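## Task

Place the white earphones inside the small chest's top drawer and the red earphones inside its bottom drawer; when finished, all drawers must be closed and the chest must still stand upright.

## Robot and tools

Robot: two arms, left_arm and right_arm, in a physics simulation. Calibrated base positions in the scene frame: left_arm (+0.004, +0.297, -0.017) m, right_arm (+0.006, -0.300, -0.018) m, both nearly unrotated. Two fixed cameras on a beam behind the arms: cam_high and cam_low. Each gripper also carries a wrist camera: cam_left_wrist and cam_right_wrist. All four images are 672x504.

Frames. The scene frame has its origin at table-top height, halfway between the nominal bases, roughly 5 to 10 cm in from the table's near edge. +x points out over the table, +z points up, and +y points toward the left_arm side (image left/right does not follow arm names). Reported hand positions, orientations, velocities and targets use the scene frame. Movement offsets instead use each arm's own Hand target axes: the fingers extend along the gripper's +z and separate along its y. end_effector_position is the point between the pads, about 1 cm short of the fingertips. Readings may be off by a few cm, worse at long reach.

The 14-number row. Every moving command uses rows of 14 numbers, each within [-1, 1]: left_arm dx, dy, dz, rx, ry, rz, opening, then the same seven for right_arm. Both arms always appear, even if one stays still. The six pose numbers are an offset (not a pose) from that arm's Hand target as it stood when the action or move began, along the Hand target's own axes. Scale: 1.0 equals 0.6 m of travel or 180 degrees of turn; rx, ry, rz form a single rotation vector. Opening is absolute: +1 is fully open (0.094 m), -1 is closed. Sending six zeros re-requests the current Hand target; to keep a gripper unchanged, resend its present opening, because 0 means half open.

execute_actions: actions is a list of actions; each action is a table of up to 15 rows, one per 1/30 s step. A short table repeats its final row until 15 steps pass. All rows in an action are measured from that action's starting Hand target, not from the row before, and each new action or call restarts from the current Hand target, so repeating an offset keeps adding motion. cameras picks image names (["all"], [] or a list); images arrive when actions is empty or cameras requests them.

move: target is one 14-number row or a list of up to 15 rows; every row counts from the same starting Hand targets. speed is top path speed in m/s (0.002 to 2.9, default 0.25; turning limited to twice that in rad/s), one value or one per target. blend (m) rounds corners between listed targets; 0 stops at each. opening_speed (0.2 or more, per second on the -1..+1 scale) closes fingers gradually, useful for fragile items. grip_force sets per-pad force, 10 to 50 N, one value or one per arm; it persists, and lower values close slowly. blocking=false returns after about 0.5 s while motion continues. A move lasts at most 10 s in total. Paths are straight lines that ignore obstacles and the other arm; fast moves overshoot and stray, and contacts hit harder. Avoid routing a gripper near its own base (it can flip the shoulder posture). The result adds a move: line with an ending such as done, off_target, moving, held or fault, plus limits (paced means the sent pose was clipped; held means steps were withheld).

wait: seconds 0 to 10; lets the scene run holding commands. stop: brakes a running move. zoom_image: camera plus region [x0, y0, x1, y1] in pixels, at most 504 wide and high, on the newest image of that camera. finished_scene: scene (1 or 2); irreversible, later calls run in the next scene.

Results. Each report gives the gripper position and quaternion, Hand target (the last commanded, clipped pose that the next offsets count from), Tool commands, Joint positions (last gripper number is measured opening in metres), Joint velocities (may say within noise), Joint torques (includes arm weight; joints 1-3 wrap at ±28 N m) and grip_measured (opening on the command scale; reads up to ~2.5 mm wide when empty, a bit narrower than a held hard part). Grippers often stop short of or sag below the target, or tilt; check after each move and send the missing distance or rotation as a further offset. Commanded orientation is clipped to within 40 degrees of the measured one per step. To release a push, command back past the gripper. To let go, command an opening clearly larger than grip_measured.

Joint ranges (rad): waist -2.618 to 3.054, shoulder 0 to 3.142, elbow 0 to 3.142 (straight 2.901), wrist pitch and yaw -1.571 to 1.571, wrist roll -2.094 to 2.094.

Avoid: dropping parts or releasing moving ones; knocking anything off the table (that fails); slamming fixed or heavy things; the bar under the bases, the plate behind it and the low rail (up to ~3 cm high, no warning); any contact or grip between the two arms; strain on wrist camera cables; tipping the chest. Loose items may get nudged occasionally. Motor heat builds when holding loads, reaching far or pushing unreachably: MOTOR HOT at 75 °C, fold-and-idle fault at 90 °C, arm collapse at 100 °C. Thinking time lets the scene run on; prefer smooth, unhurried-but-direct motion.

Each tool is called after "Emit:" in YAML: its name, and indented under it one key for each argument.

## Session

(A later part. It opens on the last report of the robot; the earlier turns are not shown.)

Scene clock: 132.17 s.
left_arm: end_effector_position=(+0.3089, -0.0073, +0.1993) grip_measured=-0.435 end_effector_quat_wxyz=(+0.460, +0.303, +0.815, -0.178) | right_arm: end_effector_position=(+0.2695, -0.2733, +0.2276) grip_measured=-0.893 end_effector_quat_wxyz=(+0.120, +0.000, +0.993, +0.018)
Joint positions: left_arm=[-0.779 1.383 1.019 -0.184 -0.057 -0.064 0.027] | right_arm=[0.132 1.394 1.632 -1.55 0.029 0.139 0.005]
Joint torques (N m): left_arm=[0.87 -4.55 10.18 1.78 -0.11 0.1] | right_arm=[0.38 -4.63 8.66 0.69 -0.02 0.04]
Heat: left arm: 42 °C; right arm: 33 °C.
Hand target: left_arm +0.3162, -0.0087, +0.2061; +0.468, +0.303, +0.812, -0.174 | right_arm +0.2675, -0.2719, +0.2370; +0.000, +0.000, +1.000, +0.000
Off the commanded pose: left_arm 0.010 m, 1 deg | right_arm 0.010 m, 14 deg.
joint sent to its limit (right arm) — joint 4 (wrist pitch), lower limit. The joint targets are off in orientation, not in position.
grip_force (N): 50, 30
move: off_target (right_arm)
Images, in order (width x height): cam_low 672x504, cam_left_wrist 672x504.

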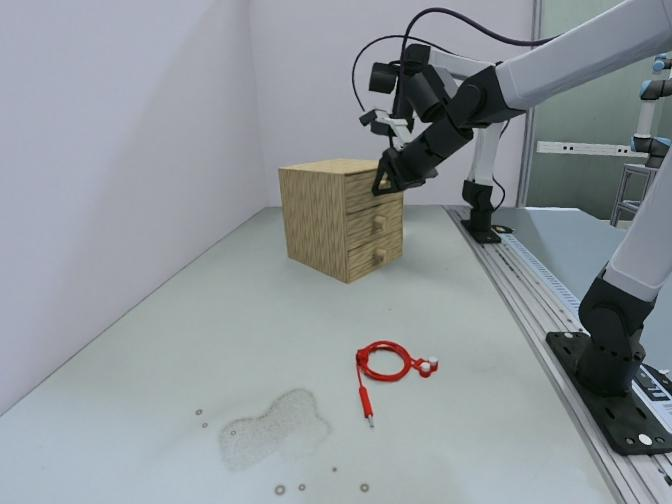

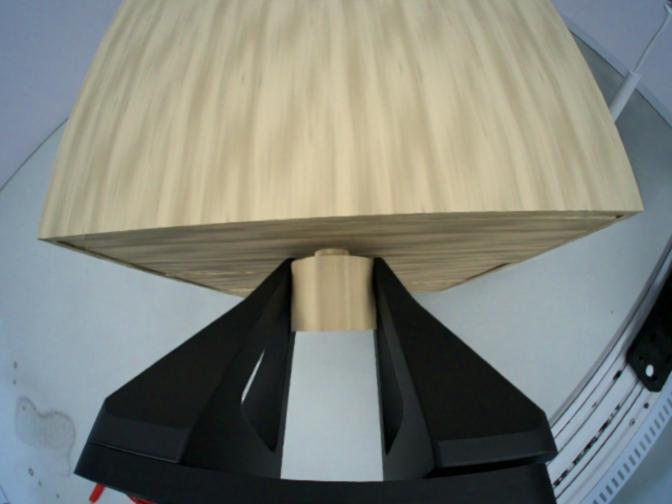

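Emit:
move:
  target: [0.1083,0,-0.1876,0,0,0,-0.6,0,0,0,0,0,0,-1]
  speed: 0.1
  cameras: ["cam_left_wrist","cam_low","cam_high"]

Scene clock: 136.30 s.
left_arm: end_effector_position=(+0.2151, +0.0725, +0.1998) grip_measured=-0.435 end_effector_quat_wxyz=(+0.452, +0.312, +0.815, -0.182) | right_arm: end_effector_position=(+0.2695, -0.2733, +0.2276) grip_measured=-0.893 end_effector_quat_wxyz=(+0.120, +0.000, +0.993, +0.018)
Joint positions: left_arm=[-0.828 0.87 0.752 -0.444 -0.078 -0.083 0.027] | right_arm=[0.132 1.394 1.632 -1.55 0.029 0.139 0.005]
Joint torques (N m): left_arm=[-0.44 -3.06 7.71 1.84 -0.51 -0.06] | right_arm=[0.24 -4.7 8.68 0.72 0.02 0.09]
Heat: left arm: 41 °C; right arm: 33 °C.
Hand target: left_arm +0.2179, +0.0764, +0.2065; +0.468, +0.303, +0.812, -0.174 | right_arm +0.2675, -0.2719, +0.2370; +0.000, +0.000, +1.000, +0.000
Off the commanded pose: left_arm 0.008 m, 2 deg | right_arm 0.010 m, 14 deg.
joint sent to its limit (right arm) — joint 4 (wrist pitch), lower limit. The joint targets are off in orientation, not in position.
grip_force (N): 50, 30
move: off_target (right_arm)
Images, in order (width x height): cam_high 672x504, cam_low 672x504, cam_left_wrist 672x504.

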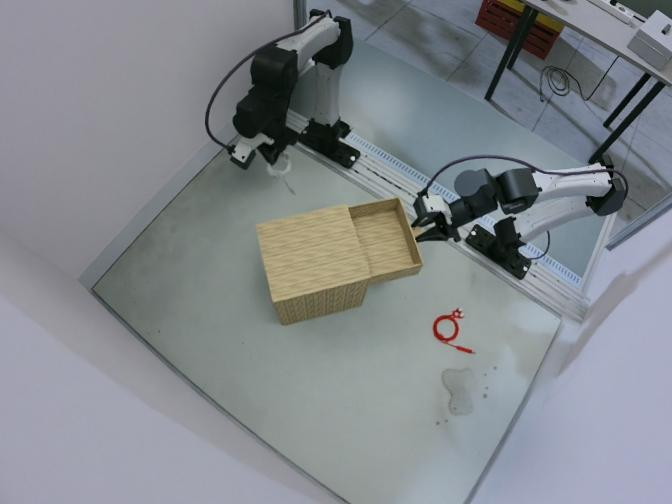

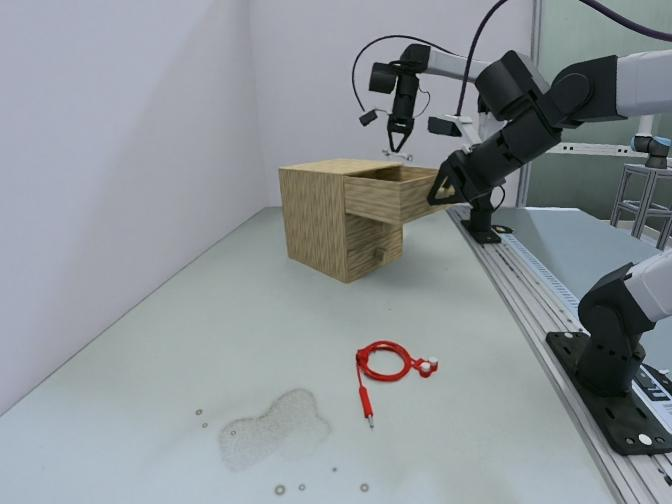

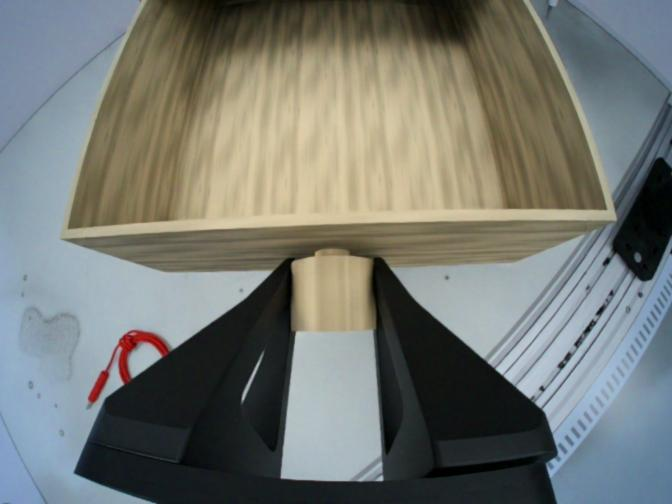

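Emit:
move:
  target:
    - [0,0,0,0,0,0,-0.6,0,0.1,-0.138,0,0,0,-1]
    - [0,0,0,0,0,0,-0.6,-0.0817,0.478,-0.138,0,0,-0.272,-1]
  speed: 0.3
  blend: [0.05,0]
  cameras: ["all"]

Scene clock: 151.47 s.
left_arm: end_effector_position=(+0.2151, +0.0725, +0.1998) grip_measured=-0.435 end_effector_quat_wxyz=(+0.452, +0.312, +0.815, -0.182) | right_arm: end_effector_position=(+0.3173, +0.0113, +0.3136) grip_measured=-0.893 end_effector_quat_wxyz=(+0.268, -0.389, +0.874, +0.111)
Joint positions: left_arm=[-0.828 0.87 0.752 -0.444 -0.078 -0.083 0.027] | right_arm=[0.807 2.012 2.587 -1.563 0.033 -0.035 0.005]
Joint torques (N m): left_arm=[-0.46 -3.07 7.69 1.84 -0.51 -0.05] | right_arm=[0.55 -7.39 8.03 1.36 -0.01 -0.07]
Heat: left arm: 41 °C; right arm: 34 °C.
Hand target: left_arm +0.2179, +0.0764, +0.2065; +0.468, +0.303, +0.812, -0.174 | right_arm +0.3162, +0.0150, +0.3198; +0.000, -0.415, +0.910, +0.000
Off the commanded pose: left_arm 0.008 m, 2 deg | right_arm 0.007 m, 34 deg.
joint sent to its limit (right arm) — joint 4 (wrist pitch), lower limit. The joint targets are off in orientation, not in position.
grip_force (N): 50, 30
move: off_target (right_arm)

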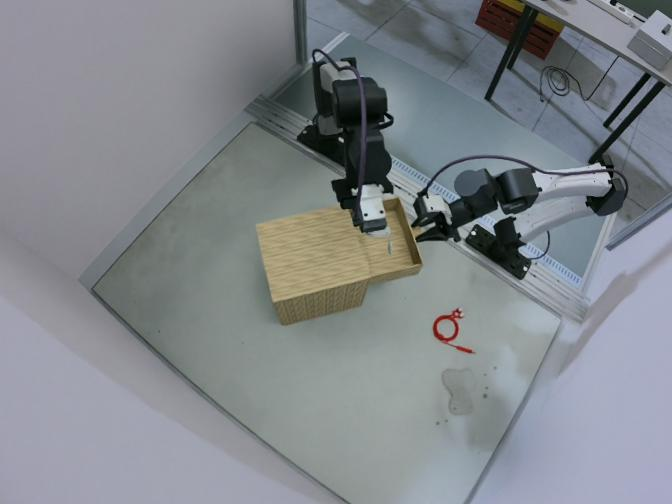

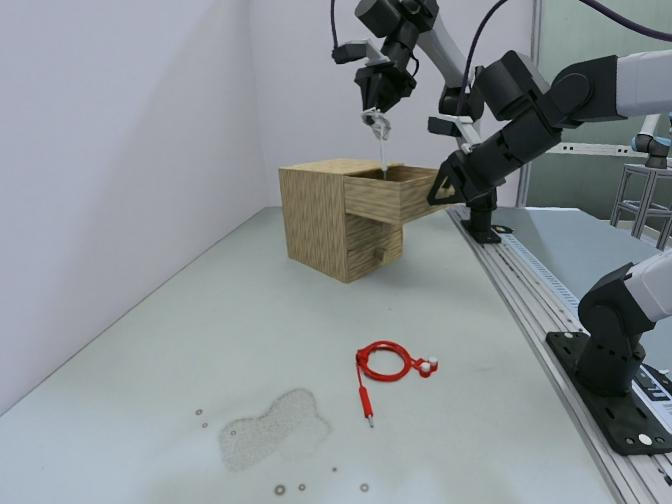

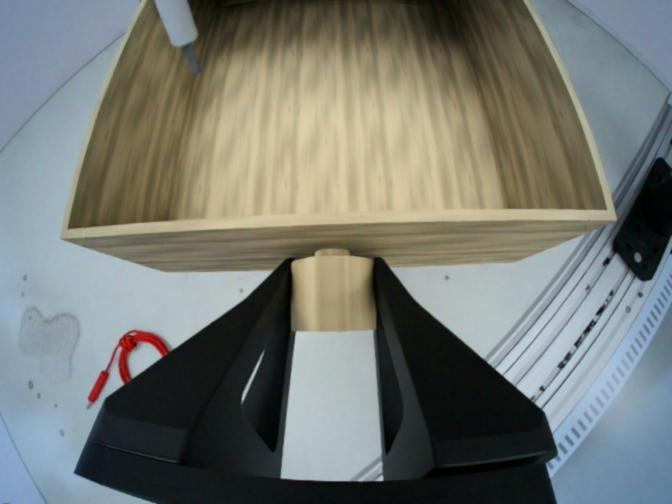

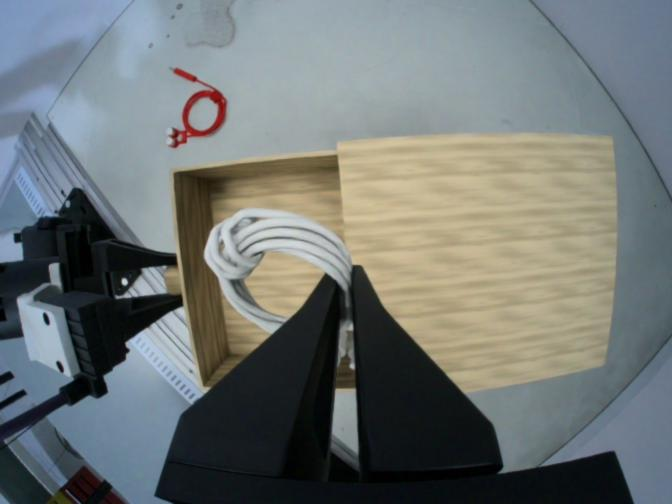

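Emit:
move:
  target: [0,0,0,0,0,0,-0.6,0,0.0417,0.15,0,0,0,-1]
  speed: 0.2
  cameras: ["cam_low","cam_right_wrist","cam_left_wrist"]

Scene clock: 158.10 s.
left_arm: end_effector_position=(+0.2151, +0.0725, +0.1998) grip_measured=-0.435 end_effector_quat_wxyz=(+0.452, +0.312, +0.815, -0.182) | right_arm: end_effector_position=(+0.3005, +0.0285, +0.2371) grip_measured=-0.893 end_effector_quat_wxyz=(+0.163, -0.407, +0.896, +0.076)
Joint positions: left_arm=[-0.828 0.87 0.752 -0.444 -0.078 -0.083 0.027] | right_arm=[0.855 2.073 2.418 -1.563 0.033 0.007 0.005]
Joint torques (N m): left_arm=[-0.46 -3.07 7.71 1.84 -0.51 -0.06] | right_arm=[0.54 -8.21 5.56 0.97 0.06 0.03]
Heat: left arm: 41 °C; right arm: 34 °C.
Hand target: left_arm +0.2179, +0.0764, +0.2065; +0.468, +0.303, +0.812, -0.174 | right_arm +0.2973, +0.0315, +0.2299; +0.000, -0.415, +0.910, +0.000
Off the commanded pose: left_arm 0.008 m, 2 deg | right_arm 0.009 m, 21 deg.
joint sent to its limit (right arm) — joint 4 (wrist pitch), lower limit. The joint targets are off in orientation, not in position.
grip_force (N): 50, 30
move: off_target (right_arm)
Images, in order (width x height): cam_low 672x504, cam_left_wrist 672x504, cam_right_wrist 672x504.

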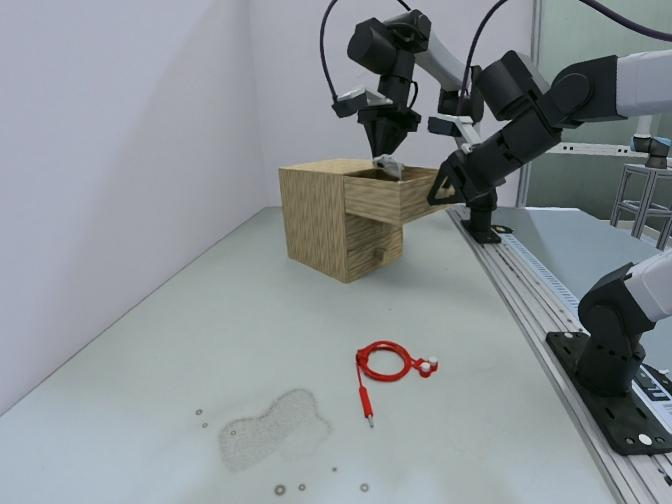

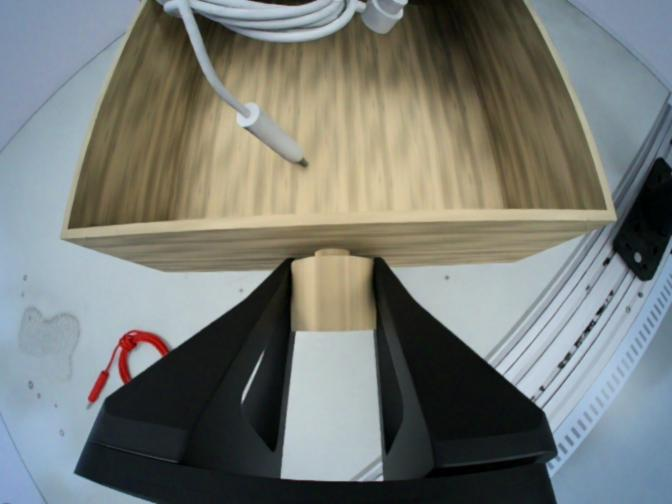

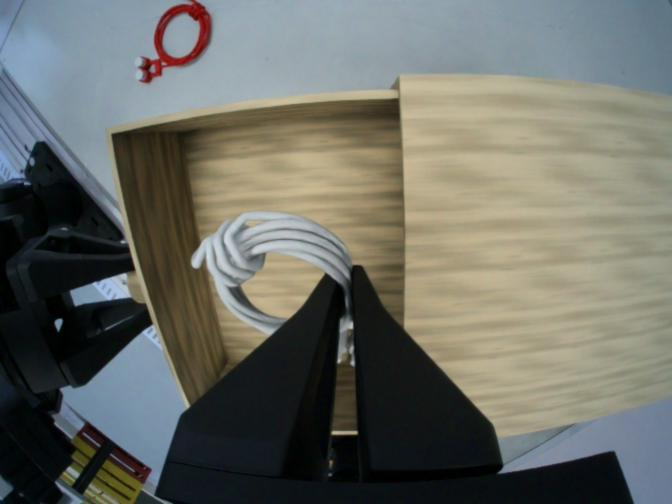

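Emit:
move:
  target:
    - [0,0,0,0,0,0,-0.6,0,0,0.07,0,0,0,-1]
    - [0,0,0,0,0,0,-0.6,0,0,0.07,0,0,0,-0.35]
    - [0,0,0,0,0,0,-0.6,0,0,-0.12,0,0,0,-0.35]
  speed: [0.12,0.12,0.2]
  cameras: ["cam_low","cam_right_wrist","cam_left_wrist"]

Scene clock: 163.77 s.
left_arm: end_effector_position=(+0.2151, +0.0726, +0.1997) grip_measured=-0.435 end_effector_quat_wxyz=(+0.452, +0.313, +0.815, -0.182) | right_arm: end_effector_position=(+0.2997, +0.0304, +0.2928) grip_measured=-0.352 end_effector_quat_wxyz=(+0.234, -0.398, +0.880, +0.115)
Joint positions: left_arm=[-0.828 0.87 0.752 -0.445 -0.078 -0.083 0.027] | right_arm=[0.86 2.031 2.542 -1.563 0.025 0.011 0.03]
Joint torques (N m): left_arm=[-0.46 -3.07 7.71 1.84 -0.51 -0.05] | right_arm=[0.72 -8.75 7.71 1.27 0.06 0]
Heat: left arm: 41 °C; right arm: 34 °C.
Hand target: left_arm +0.2179, +0.0764, +0.2064; +0.468, +0.303, +0.812, -0.174 | right_arm +0.2973, +0.0314, +0.3019; +0.000, -0.415, +0.910, +0.000
Off the commanded pose: left_arm 0.008 m, 2 deg | right_arm 0.009 m, 30 deg.
joint sent to its limit (right arm) — joint 4 (wrist pitch), lower limit. The joint targets are off in orientation, not in position.
grip_force (N): 50, 30
move: off_target (right_arm); target 2's new opening was sent with right_arm's hand 0.009 m and 14 deg from that target
Images, in order (width x height): cam_low 672x504, cam_left_wrist 672x504, cam_right_wrist 672x504.

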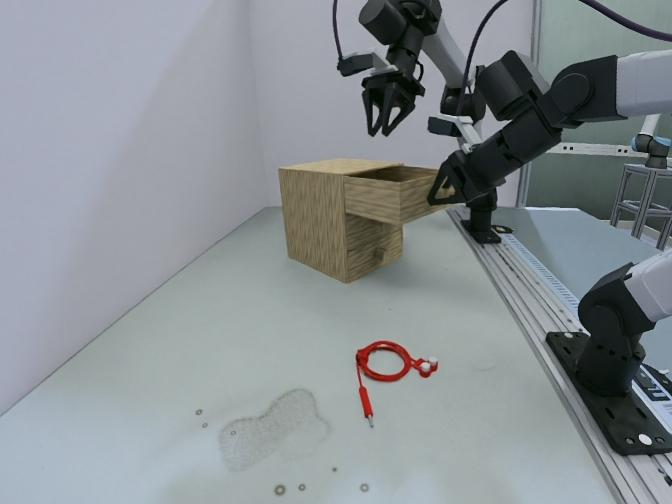

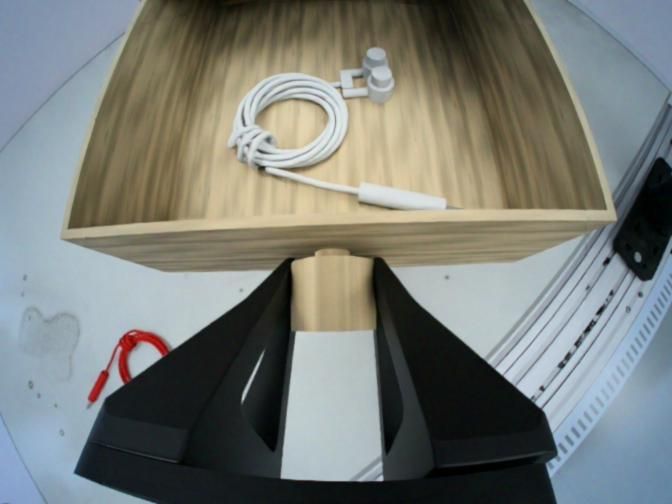

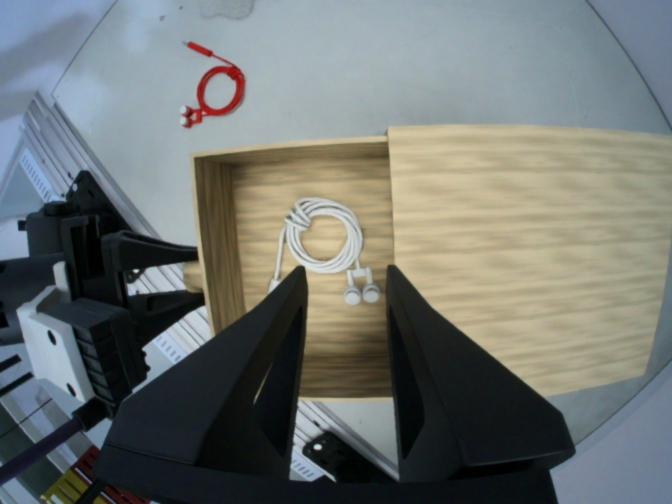

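Emit:
move:
  target:
    - [0,0,0,0,0,0,-0.6,0.487,-0.2,-0.05,0,0,0.272,-0.35]
    - [-0.1075,0,0.1862,0,0,0,-0.6,0.487,-0.2,-0.05,0,0,0.272,-0.35]
    - [-0.1075,0,0.1862,0,0,0,0.5,0.487,-0.2,-0.05,0,0,0.272,-0.35]
    - [-0.0417,0,0.0722,0,0,0,0.5,0.487,-0.2,-0.05,0,0,0.272,-0.35]
  speed: [0.35,0.12,0.12,0.2]
  cameras: ["cam_low","cam_left_wrist","cam_high"]

Scene clock: 172.53 s.
left_arm: end_effector_position=(+0.2580, +0.0405, +0.2073) grip_measured=+0.497 end_effector_quat_wxyz=(+0.467, +0.305, +0.810, -0.179) | right_arm: end_effector_position=(+0.1960, -0.2700, +0.3354) grip_measured=-0.352 end_effector_quat_wxyz=(+0.338, +0.002, +0.938, +0.078)
Joint positions: left_arm=[-0.794 1.087 0.846 -0.292 -0.07 -0.063 0.07] | right_arm=[0.235 1.004 1.719 -1.565 0.041 0.228 0.03]
Joint torques (N m): left_arm=[-0.61 -4.63 7.05 1.73 -0.27 -0.07] | right_arm=[-0.8 0.49 4.57 1.51 -0.16 -0.15]
Heat: left arm: 40 °C; right arm: 33 °C.
Hand target: left_arm +0.2558, +0.0436, +0.2064; +0.468, +0.303, +0.812, -0.174 | right_arm +0.1963, -0.2679, +0.3317; +0.005, -0.001, +1.000, +0.001
Off the commanded pose: left_arm 0.004 m, 1 deg | right_arm 0.004 m, 41 deg; orientation clipped.
joint read past its limit (right arm) — joint 4 (wrist pitch), lower limit.
joint sent to its limit (right arm) — joint 4 (wrist pitch), lower limit. The joint targets are off in orientation, not in position.
grip_force (N): 50, 30
move: off_target (right_arm); limits=paced
Images, in order (width x height): cam_high 672x504, cam_low 672x504, cam_left_wrist 672x504.

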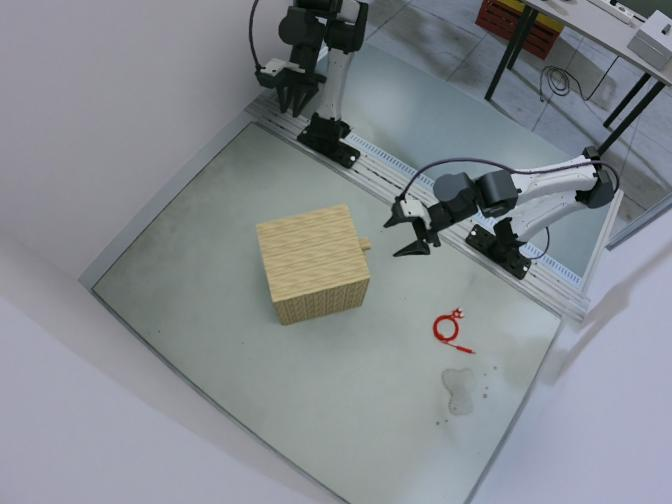

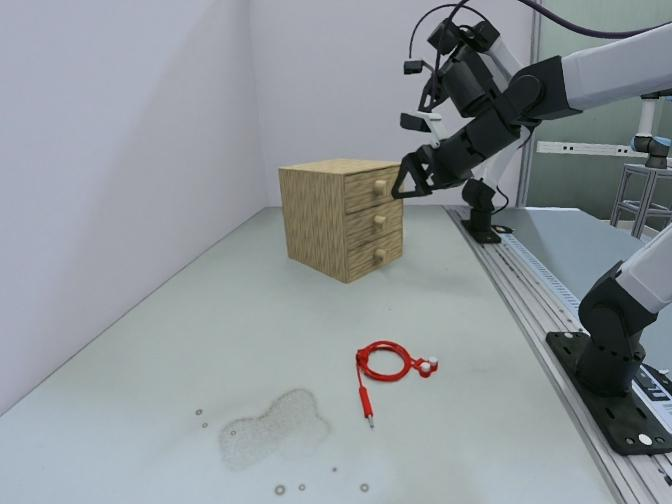

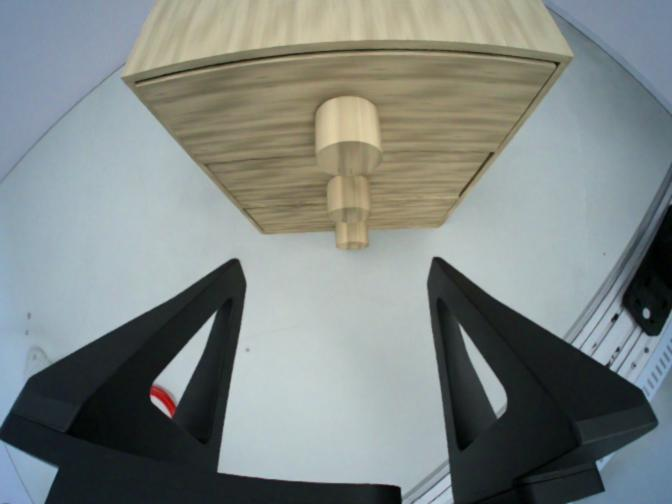

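Emit:
move:
  target: [0.1905,0,0.11,0,0,0,0.5,0,0,0,0,0,0,-0.35]
  speed: 0.25
  cameras: ["cam_low","cam_left_wrist"]

Emit:
zoom_image:
  camera: "cam_low"
  region: [320, 150, 500, 300]

Scene clock: 179.73 s.
left_arm: end_effector_position=(+0.2549, +0.0437, +0.0767) grip_measured=+0.497 end_effector_quat_wxyz=(+0.465, +0.308, +0.811, -0.178) | right_arm: end_effector_position=(+0.1960, -0.2700, +0.3354) grip_measured=-0.352 end_effector_quat_wxyz=(+0.338, +0.002, +0.938, +0.078)
Joint positions: left_arm=[-0.802 1.263 0.398 0.328 -0.076 -0.063 0.07] | right_arm=[0.235 1.004 1.719 -1.565 0.041 0.228 0.03]
Joint torques (N m): left_arm=[-0.59 -2.76 6.23 1.95 -0.29 -0.11] | right_arm=[-0.96 0.13 4.41 1.58 -0.27 -0.11]
Heat: left arm: 40 °C; right arm: 33 °C.
Hand target: left_arm +0.2557, +0.0439, +0.0744; +0.468, +0.303, +0.812, -0.174 | right_arm +0.1963, -0.2679, +0.3317; +0.005, -0.001, +1.000, +0.001
Off the commanded pose: left_arm 0.002 m, 1 deg | right_arm 0.004 m, 40 deg.
joint read past its limit (right arm) — joint 4 (wrist pitch), lower limit.
joint sent to its limit (right arm) — joint 4 (wrist pitch), lower limit. The joint targets are off in orientation, not in position.
grip_force (N): 50, 30
move: off_target (right_arm); limits=paced
Images, in order (width x height): cam_low 672x504, cam_left_wrist 672x504.

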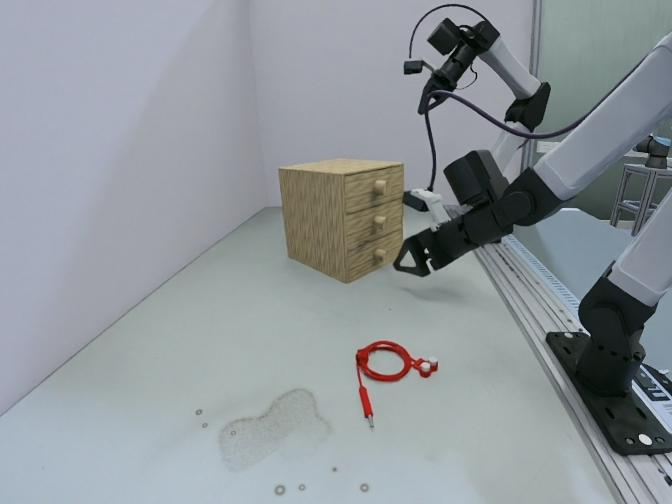

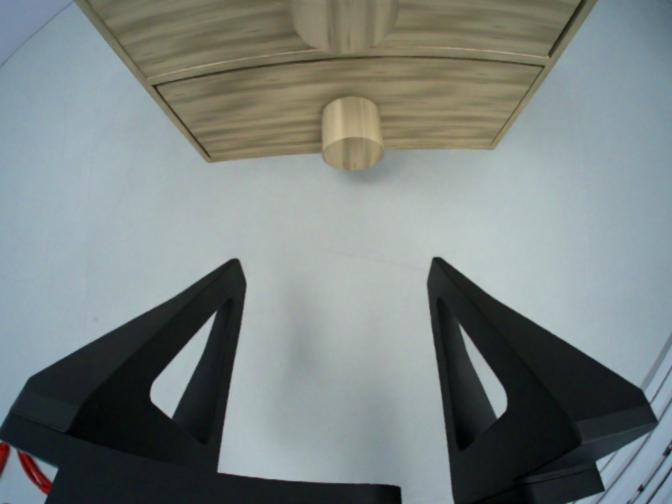

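Scaled by 2.800.

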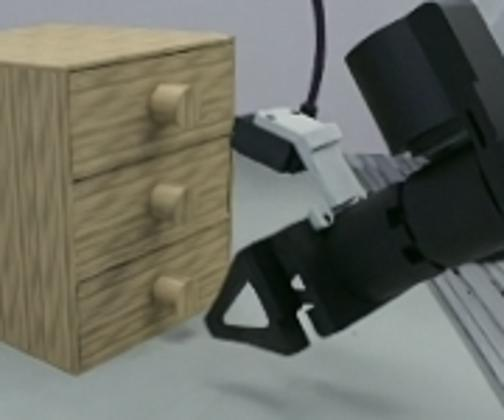

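Emit:
move:
  target:
    - [-0.0167,-0.002,0.029,0,-0.0833,0,0.4,0,0,0,0,0,0,-0.35]
    - [-0.07,-0.005,0.1213,0,-0.0833,0,0.4,0,0,0,0,0,0,-0.35]
  speed: 0.15
  cameras: ["cam_low","cam_left_wrist"]

Emit:
zoom_image:
  camera: "cam_low"
  region: [320, 150, 500, 300]

Scene clock: 188.50 s.
left_arm: end_effector_position=(+0.3088, -0.0087, +0.0745) grip_measured=+0.403 end_effector_quat_wxyz=(+0.569, +0.276, +0.744, -0.216) | right_arm: end_effector_position=(+0.1960, -0.2700, +0.3354) grip_measured=-0.352 end_effector_quat_wxyz=(+0.338, +0.002, +0.938, +0.078)
Joint positions: left_arm=[-0.802 1.755 0.466 1.016 -0.099 -0.05 0.066] | right_arm=[0.235 1.004 1.719 -1.565 0.041 0.228 0.03]
Joint torques (N m): left_arm=[0.91 -4.3 8.13 1.82 -0.01 0.06] | right_arm=[-0.99 0.36 4.62 1.61 -0.22 -0.11]
Heat: left arm: 39 °C; right arm: 32 °C.
Hand target: left_arm +0.3173, -0.0134, +0.0742; +0.570, +0.278, +0.744, -0.212 | right_arm +0.1963, -0.2679, +0.3317; +0.005, -0.001, +1.000, +0.001
Off the commanded pose: left_arm 0.010 m, 1 deg | right_arm 0.004 m, 40 deg.
joint read past its limit (right arm) — joint 4 (wrist pitch), lower limit.
joint sent to its limit (right arm) — joint 4 (wrist pitch), lower limit. The joint targets are off in orientation, not in position.
grip_force (N): 50, 30
move: off_target (right_arm)
Images, in order (width x height): cam_low 672x504, cam_left_wrist 672x504.

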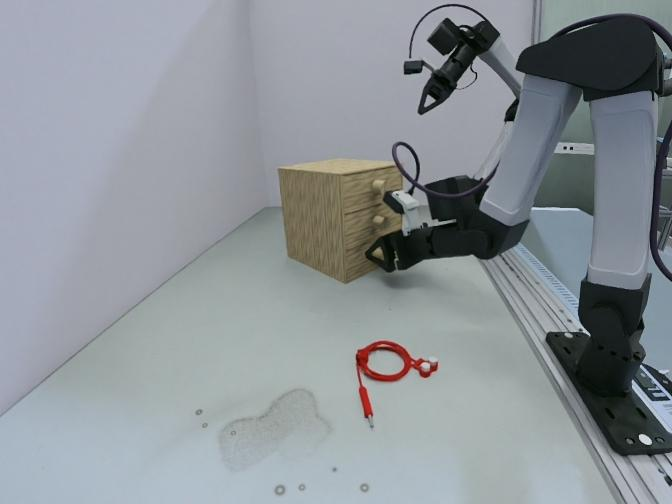

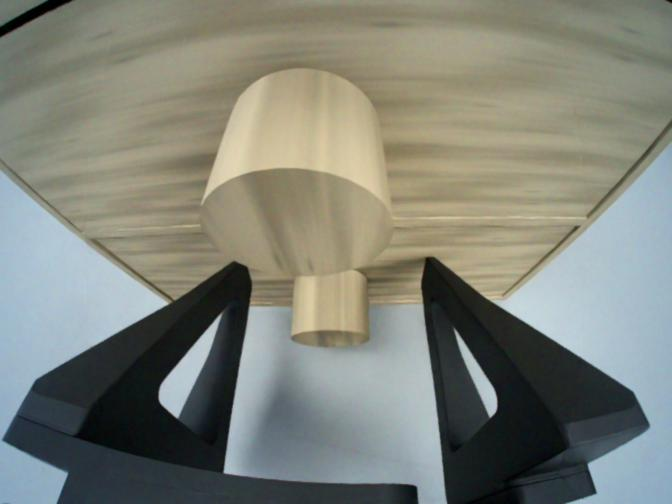

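Scaled by 2.800.

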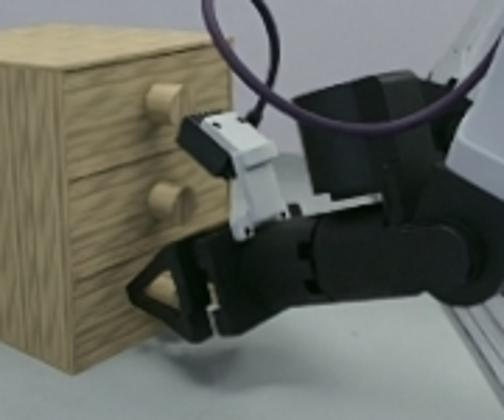

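Emit:
move:
  target:
    - [0.0129,0,0.0035,0,0,0,0.4,0,0,0,0,0,0,-0.35]
    - [0.0129,0,0.0035,0,0,0,-0.6,0,0,0,0,0,0,-0.35]
    - [0.063,0,-0.183,0,0,0,-0.6,0,0,0,0,0,0,-0.35]
  speed: 0.1
  cameras: ["cam_low","cam_left_wrist"]

Scene clock: 194.47 s.
left_arm: end_effector_position=(+0.2294, +0.0608, +0.0625) grip_measured=-0.430 end_effector_quat_wxyz=(+0.563, +0.283, +0.746, -0.216) | right_arm: end_effector_position=(+0.1960, -0.2700, +0.3354) grip_measured=-0.352 end_effector_quat_wxyz=(+0.338, +0.002, +0.938, +0.078)
Joint positions: left_arm=[-0.86 1.432 0.058 1.088 -0.143 -0.059 0.027] | right_arm=[0.235 1.004 1.719 -1.565 0.041 0.228 0.03]
Joint torques (N m): left_arm=[-0.72 -4.89 4.31 1.88 -0.34 -0.05] | right_arm=[-0.85 0.35 4.45 1.6 -0.21 -0.11]
Heat: left arm: 38 °C; right arm: 32 °C.
Hand target: left_arm +0.2297, +0.0625, +0.0663; +0.570, +0.278, +0.744, -0.212 | right_arm +0.1963, -0.2679, +0.3317; +0.005, -0.001, +1.000, +0.001
Off the commanded pose: left_arm 0.004 m, 1 deg | right_arm 0.004 m, 40 deg.
joint read past its limit (right arm) — joint 4 (wrist pitch), lower limit.
joint sent to its limit (right arm) — joint 4 (wrist pitch), lower limit. The joint targets are off in orientation, not in position.
grip_force (N): 50, 30
move: off_target (right_arm)
Images, in order (width x height): cam_low 672x504, cam_left_wrist 672x504.

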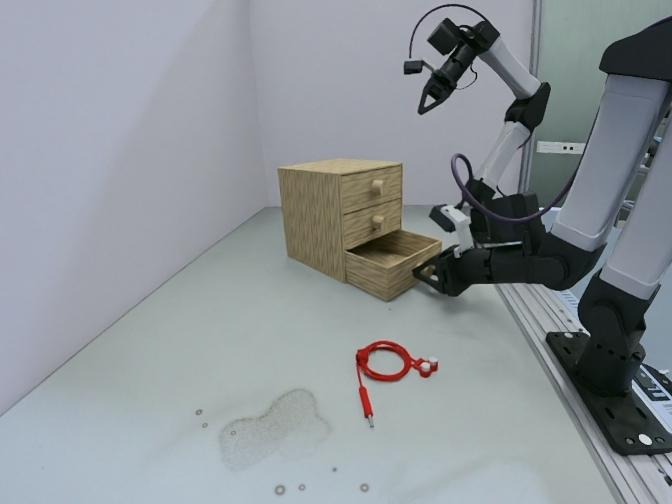

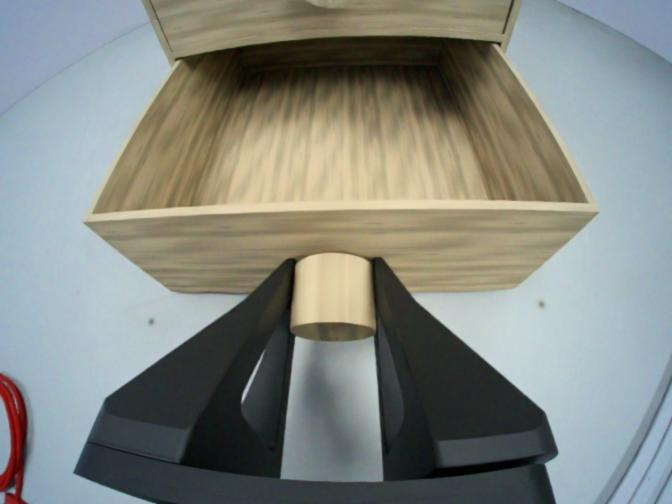

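Emit:
move:
  target:
    - [0.0065,0,-0.0242,0,0,0,-0.6,0,0,0,0,0,0,-0.35]
    - [0.0065,0,-0.0242,0,0,0,0.5,0,0,0,0,0,0,-0.35]
    - [-0.148,0,-0.0915,0,0,0,0.5,0,0,0,0,0,0,-0.35]
    - [-0.181,0.333,-0.0968,-0.148,0.398,-0.194,0.5,0,0,0,0,0,0,-0.35]
    - [-0.0362,0.333,-0.058,-0.148,0.398,-0.194,0.5,0,0,0,0,0,0,-0.35]
  speed: [0.1,0.1,0.15,0.3,0.25]
  blend: [0,0,0.02,0.02,0]
  cameras: ["cam_low","cam_left_wrist","cam_high"]

Scene clock: 212.13 s.
left_arm: end_effector_position=(+0.3400, +0.2272, +0.1011) grip_measured=+0.497 end_effector_quat_wxyz=(+0.005, +0.008, +1.000, -0.009) | right_arm: end_effector_position=(+0.1960, -0.2700, +0.3354) grip_measured=-0.352 end_effector_quat_wxyz=(+0.338, +0.002, +0.938, +0.078)
Joint positions: left_arm=[-0.17 1.85 1.585 -1.306 0.023 -0.175 0.07] | right_arm=[0.235 1.004 1.719 -1.565 0.041 0.228 0.03]
Joint torques (N m): left_arm=[0.51 -7.91 5.97 0.35 -0.22 -0.17] | right_arm=[-0.8 0.28 4.38 1.62 -0.18 -0.07]
Heat: left arm: 39 °C; right arm: 32 °C.
Hand target: left_arm +0.3395, +0.2316, +0.0966; -0.001, +0.000, +1.000, +0.000 | right_arm +0.1963, -0.2679, +0.3317; +0.005, -0.001, +1.000, +0.001
Off the commanded pose: left_arm 0.006 m, 2 deg | right_arm 0.004 m, 40 deg.
joint read past its limit (right arm) — joint 4 (wrist pitch), lower limit.
joint sent to its limit (right arm) — joint 4 (wrist pitch), lower limit. The joint targets are off in orientation, not in position.
grip_force (N): 50, 30
move: off_target (right_arm)
Images, in order (width x height): cam_high 672x504, cam_low 672x504, cam_left_wrist 672x504.

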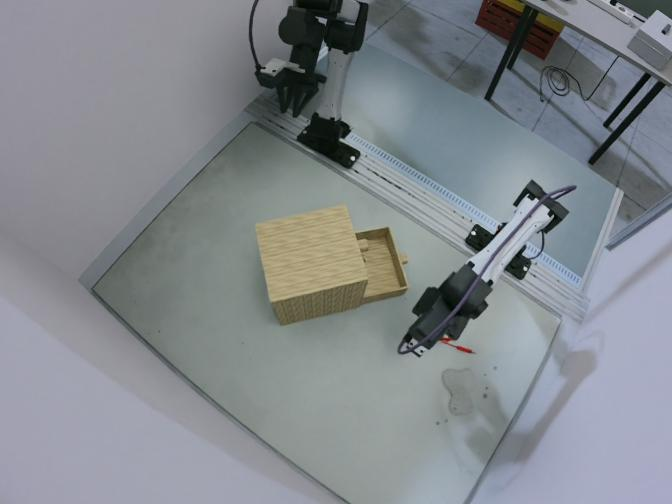

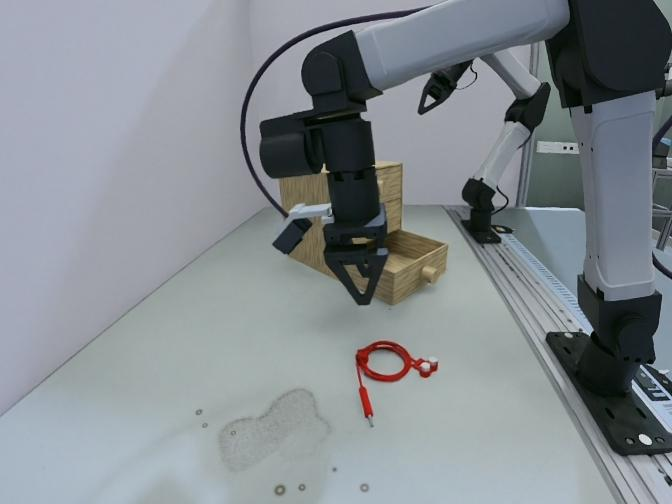

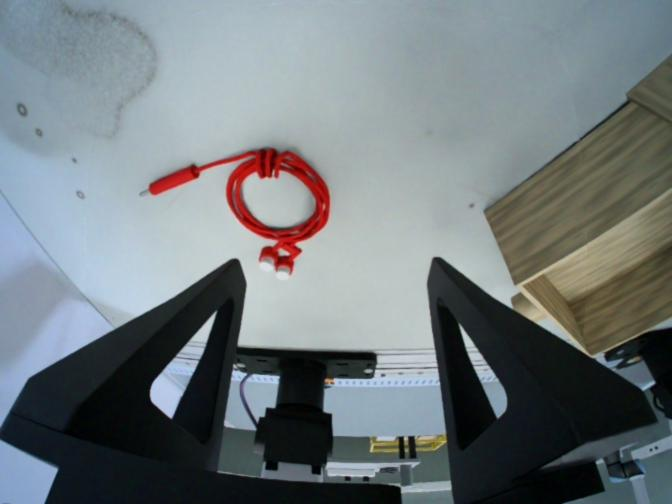

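Emit:
move:
  target: [0.015,0.02,0.11,0,0,0,0.1,0,0,0,0,0,0,-0.35]
  speed: 0.15
  cameras: ["cam_left_wrist"]

Scene clock: 216.30 s.
left_arm: end_effector_position=(+0.3321, +0.2385, +0.0350) grip_measured=+0.103 end_effector_quat_wxyz=(+0.005, -0.004, +1.000, -0.008) | right_arm: end_effector_position=(+0.1960, -0.2700, +0.3354) grip_measured=-0.352 end_effector_quat_wxyz=(+0.338, +0.002, +0.938, +0.078)
Joint positions: left_arm=[-0.143 1.85 1.319 -1.041 0.022 -0.172 0.052] | right_arm=[0.235 1.004 1.719 -1.565 0.041 0.228 0.03]
Joint torques (N m): left_arm=[0.69 -7.83 5.57 0.29 -0.21 0.1] | right_arm=[-0.84 0.28 4.48 1.6 -0.16 -0.1]
Heat: left arm: 37 °C; right arm: 32 °C.
Hand target: left_arm +0.3303, +0.2436, +0.0306; -0.001, +0.000, +1.000, +0.000 | right_arm +0.1963, -0.2679, +0.3317; +0.005, -0.001, +1.000, +0.001
Off the commanded pose: left_arm 0.007 m, 1 deg | right_arm 0.004 m, 40 deg.
joint read past its limit (right arm) — joint 4 (wrist pitch), lower limit.
joint sent to its limit (right arm) — joint 4 (wrist pitch), lower limit. The joint targets are off in orientation, not in position.
grip_force (N): 50, 30
move: off_target (right_arm)
Images, in order (width x height): cam_left_wrist 672x504.

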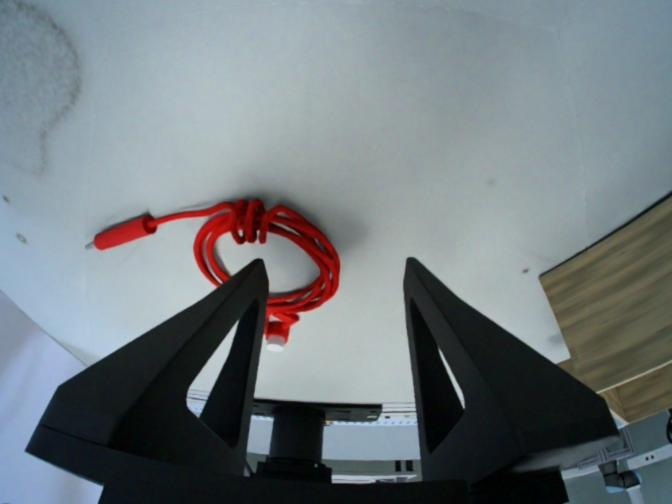

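Emit:
move:
  target:
    - [0,0,0.036,0,0,0,0.1,0,0,0,0,0,0,-0.35]
    - [0,0,0.036,0,0,0,-1,0,0,0,0,0,0,-0.35]
    - [0,0,-0.2667,0,0,0,-1,0,0,0,0,0,0,-0.35]
  speed: [0.08,0.1,0.15]
  grip_force: 30
  cameras: ["cam_left_wrist","cam_low"]

Scene clock: 226.30 s.
left_arm: end_effector_position=(+0.3407, +0.2369, +0.1770) grip_measured=-0.928 end_effector_quat_wxyz=(+0.042, -0.003, +0.999, -0.014) | right_arm: end_effector_position=(+0.1960, -0.2700, +0.3354) grip_measured=-0.352 end_effector_quat_wxyz=(+0.338, +0.002, +0.938, +0.078)
Joint positions: left_arm=[-0.14 1.813 1.839 -1.523 0.022 -0.17 0.003] | right_arm=[0.235 1.004 1.719 -1.565 0.041 0.228 0.03]
Joint torques (N m): left_arm=[0.81 -10.74 8.03 0.05 -0.2 0.09] | right_arm=[-0.83 0.47 4.42 1.58 -0.19 -0.08]
Heat: left arm: 36 °C; right arm: 32 °C.
Hand target: left_arm +0.3306, +0.2436, +0.1906; -0.001, +0.000, +1.000, +0.000 | right_arm +0.1963, -0.2679, +0.3317; +0.005, -0.001, +1.000, +0.001
Off the commanded pose: left_arm 0.018 m, 5 deg | right_arm 0.004 m, 40 deg.
joint read past its limit (right arm) — joint 4 (wrist pitch), lower limit.
joint sent to its limit (left arm) — joint 4 (wrist pitch), lower limit. The joint targets are off in orientation, not in position.
joint sent to its limit (right arm) — joint 4 (wrist pitch), lower limit. The joint targets are off in orientation, not in position.
grip_force (N): 30, 30
move: off_target (left_arm, right_arm)
Images, in order (width x height): cam_low 672x504, cam_left_wrist 672x504.

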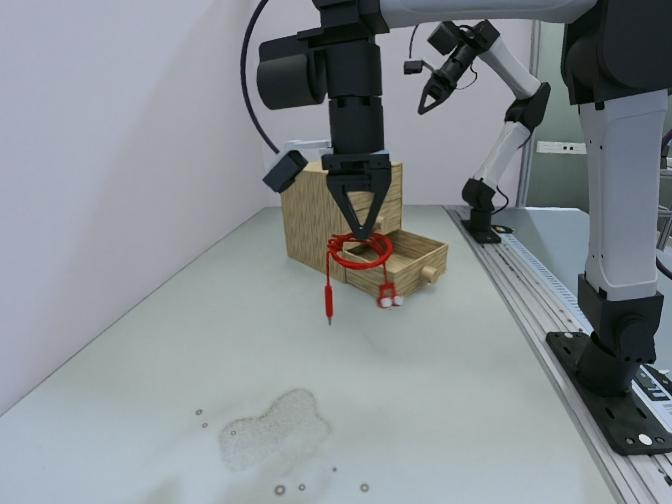

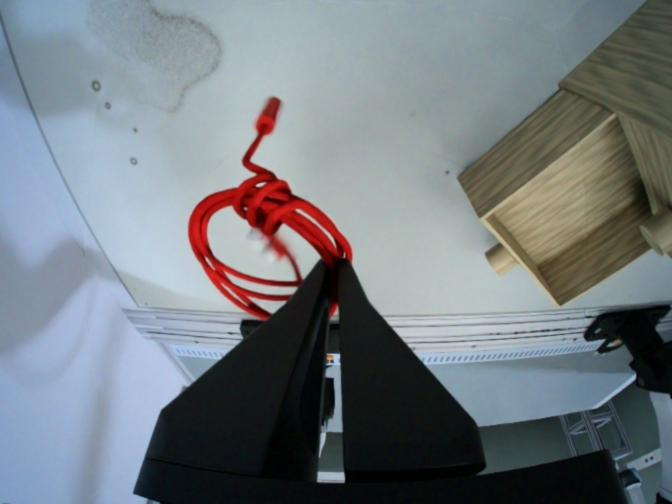

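Emit:
move:
  target: [0.1543,-0.401,-0.0157,0.0893,-0.239,0.2157,-1,0,0,0,0,0,0,-0.35]
  speed: 0.2
  cameras: ["cam_left_wrist","cam_low","cam_high"]

Scene clock: 237.27 s.
left_arm: end_effector_position=(+0.2378, -0.0001, +0.1936) grip_measured=-0.928 end_effector_quat_wxyz=(+0.343, +0.322, +0.872, -0.137) | right_arm: end_effector_position=(+0.1960, -0.2700, +0.3354) grip_measured=-0.352 end_effector_quat_wxyz=(+0.338, +0.002, +0.938, +0.078)
Joint positions: left_arm=[-0.941 1.348 1.185 -0.67 -0.146 -0.204 0.003] | right_arm=[0.235 1.004 1.719 -1.565 0.041 0.228 0.03]
Joint torques (N m): left_arm=[-0.23 -7.45 6.69 1.62 -0.32 0.1] | right_arm=[-0.81 0.17 4.33 1.64 -0.19 -0.12]
Heat: left arm: 36 °C; right arm: 32 °C.
Hand target: left_arm +0.2382, +0.0029, +0.2002; +0.358, +0.323, +0.866, -0.134 | right_arm +0.1963, -0.2679, +0.3317; +0.005, -0.001, +1.000, +0.001
Off the commanded pose: left_arm 0.007 m, 2 deg | right_arm 0.004 m, 40 deg.
joint read past its limit (right arm) — joint 4 (wrist pitch), lower limit.
joint sent to its limit (right arm) — joint 4 (wrist pitch), lower limit. The joint targets are off in orientation, not in position.
grip_force (N): 30, 30
move: off_target (right_arm)
Images, in order (width x height): cam_high 672x504, cam_low 672x504, cam_left_wrist 672x504.

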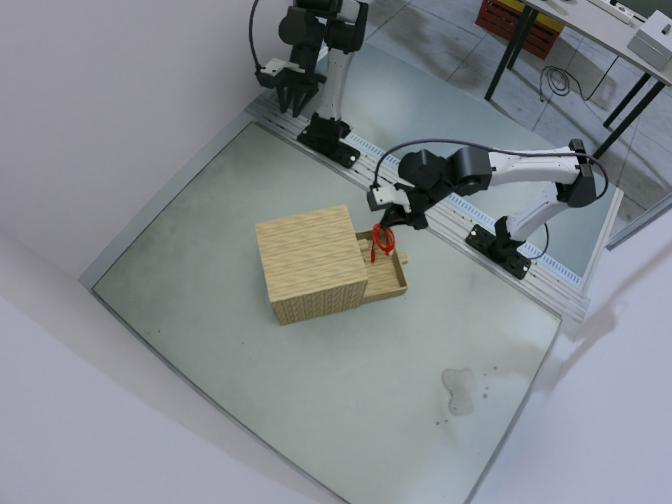

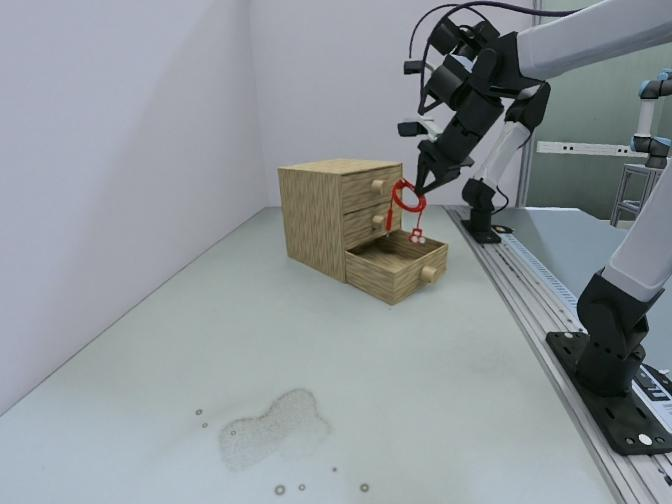

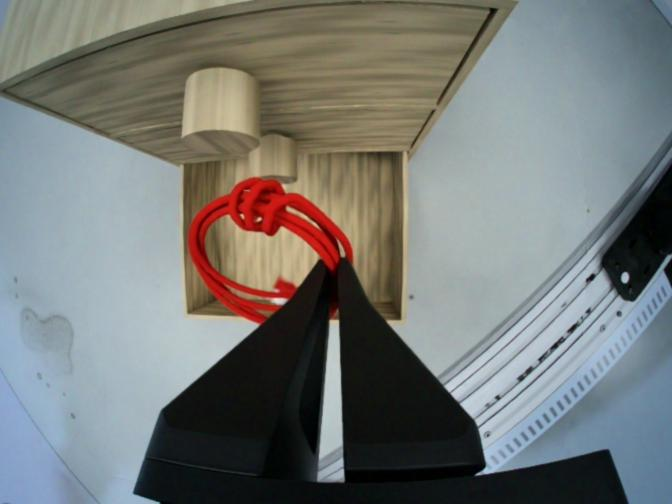

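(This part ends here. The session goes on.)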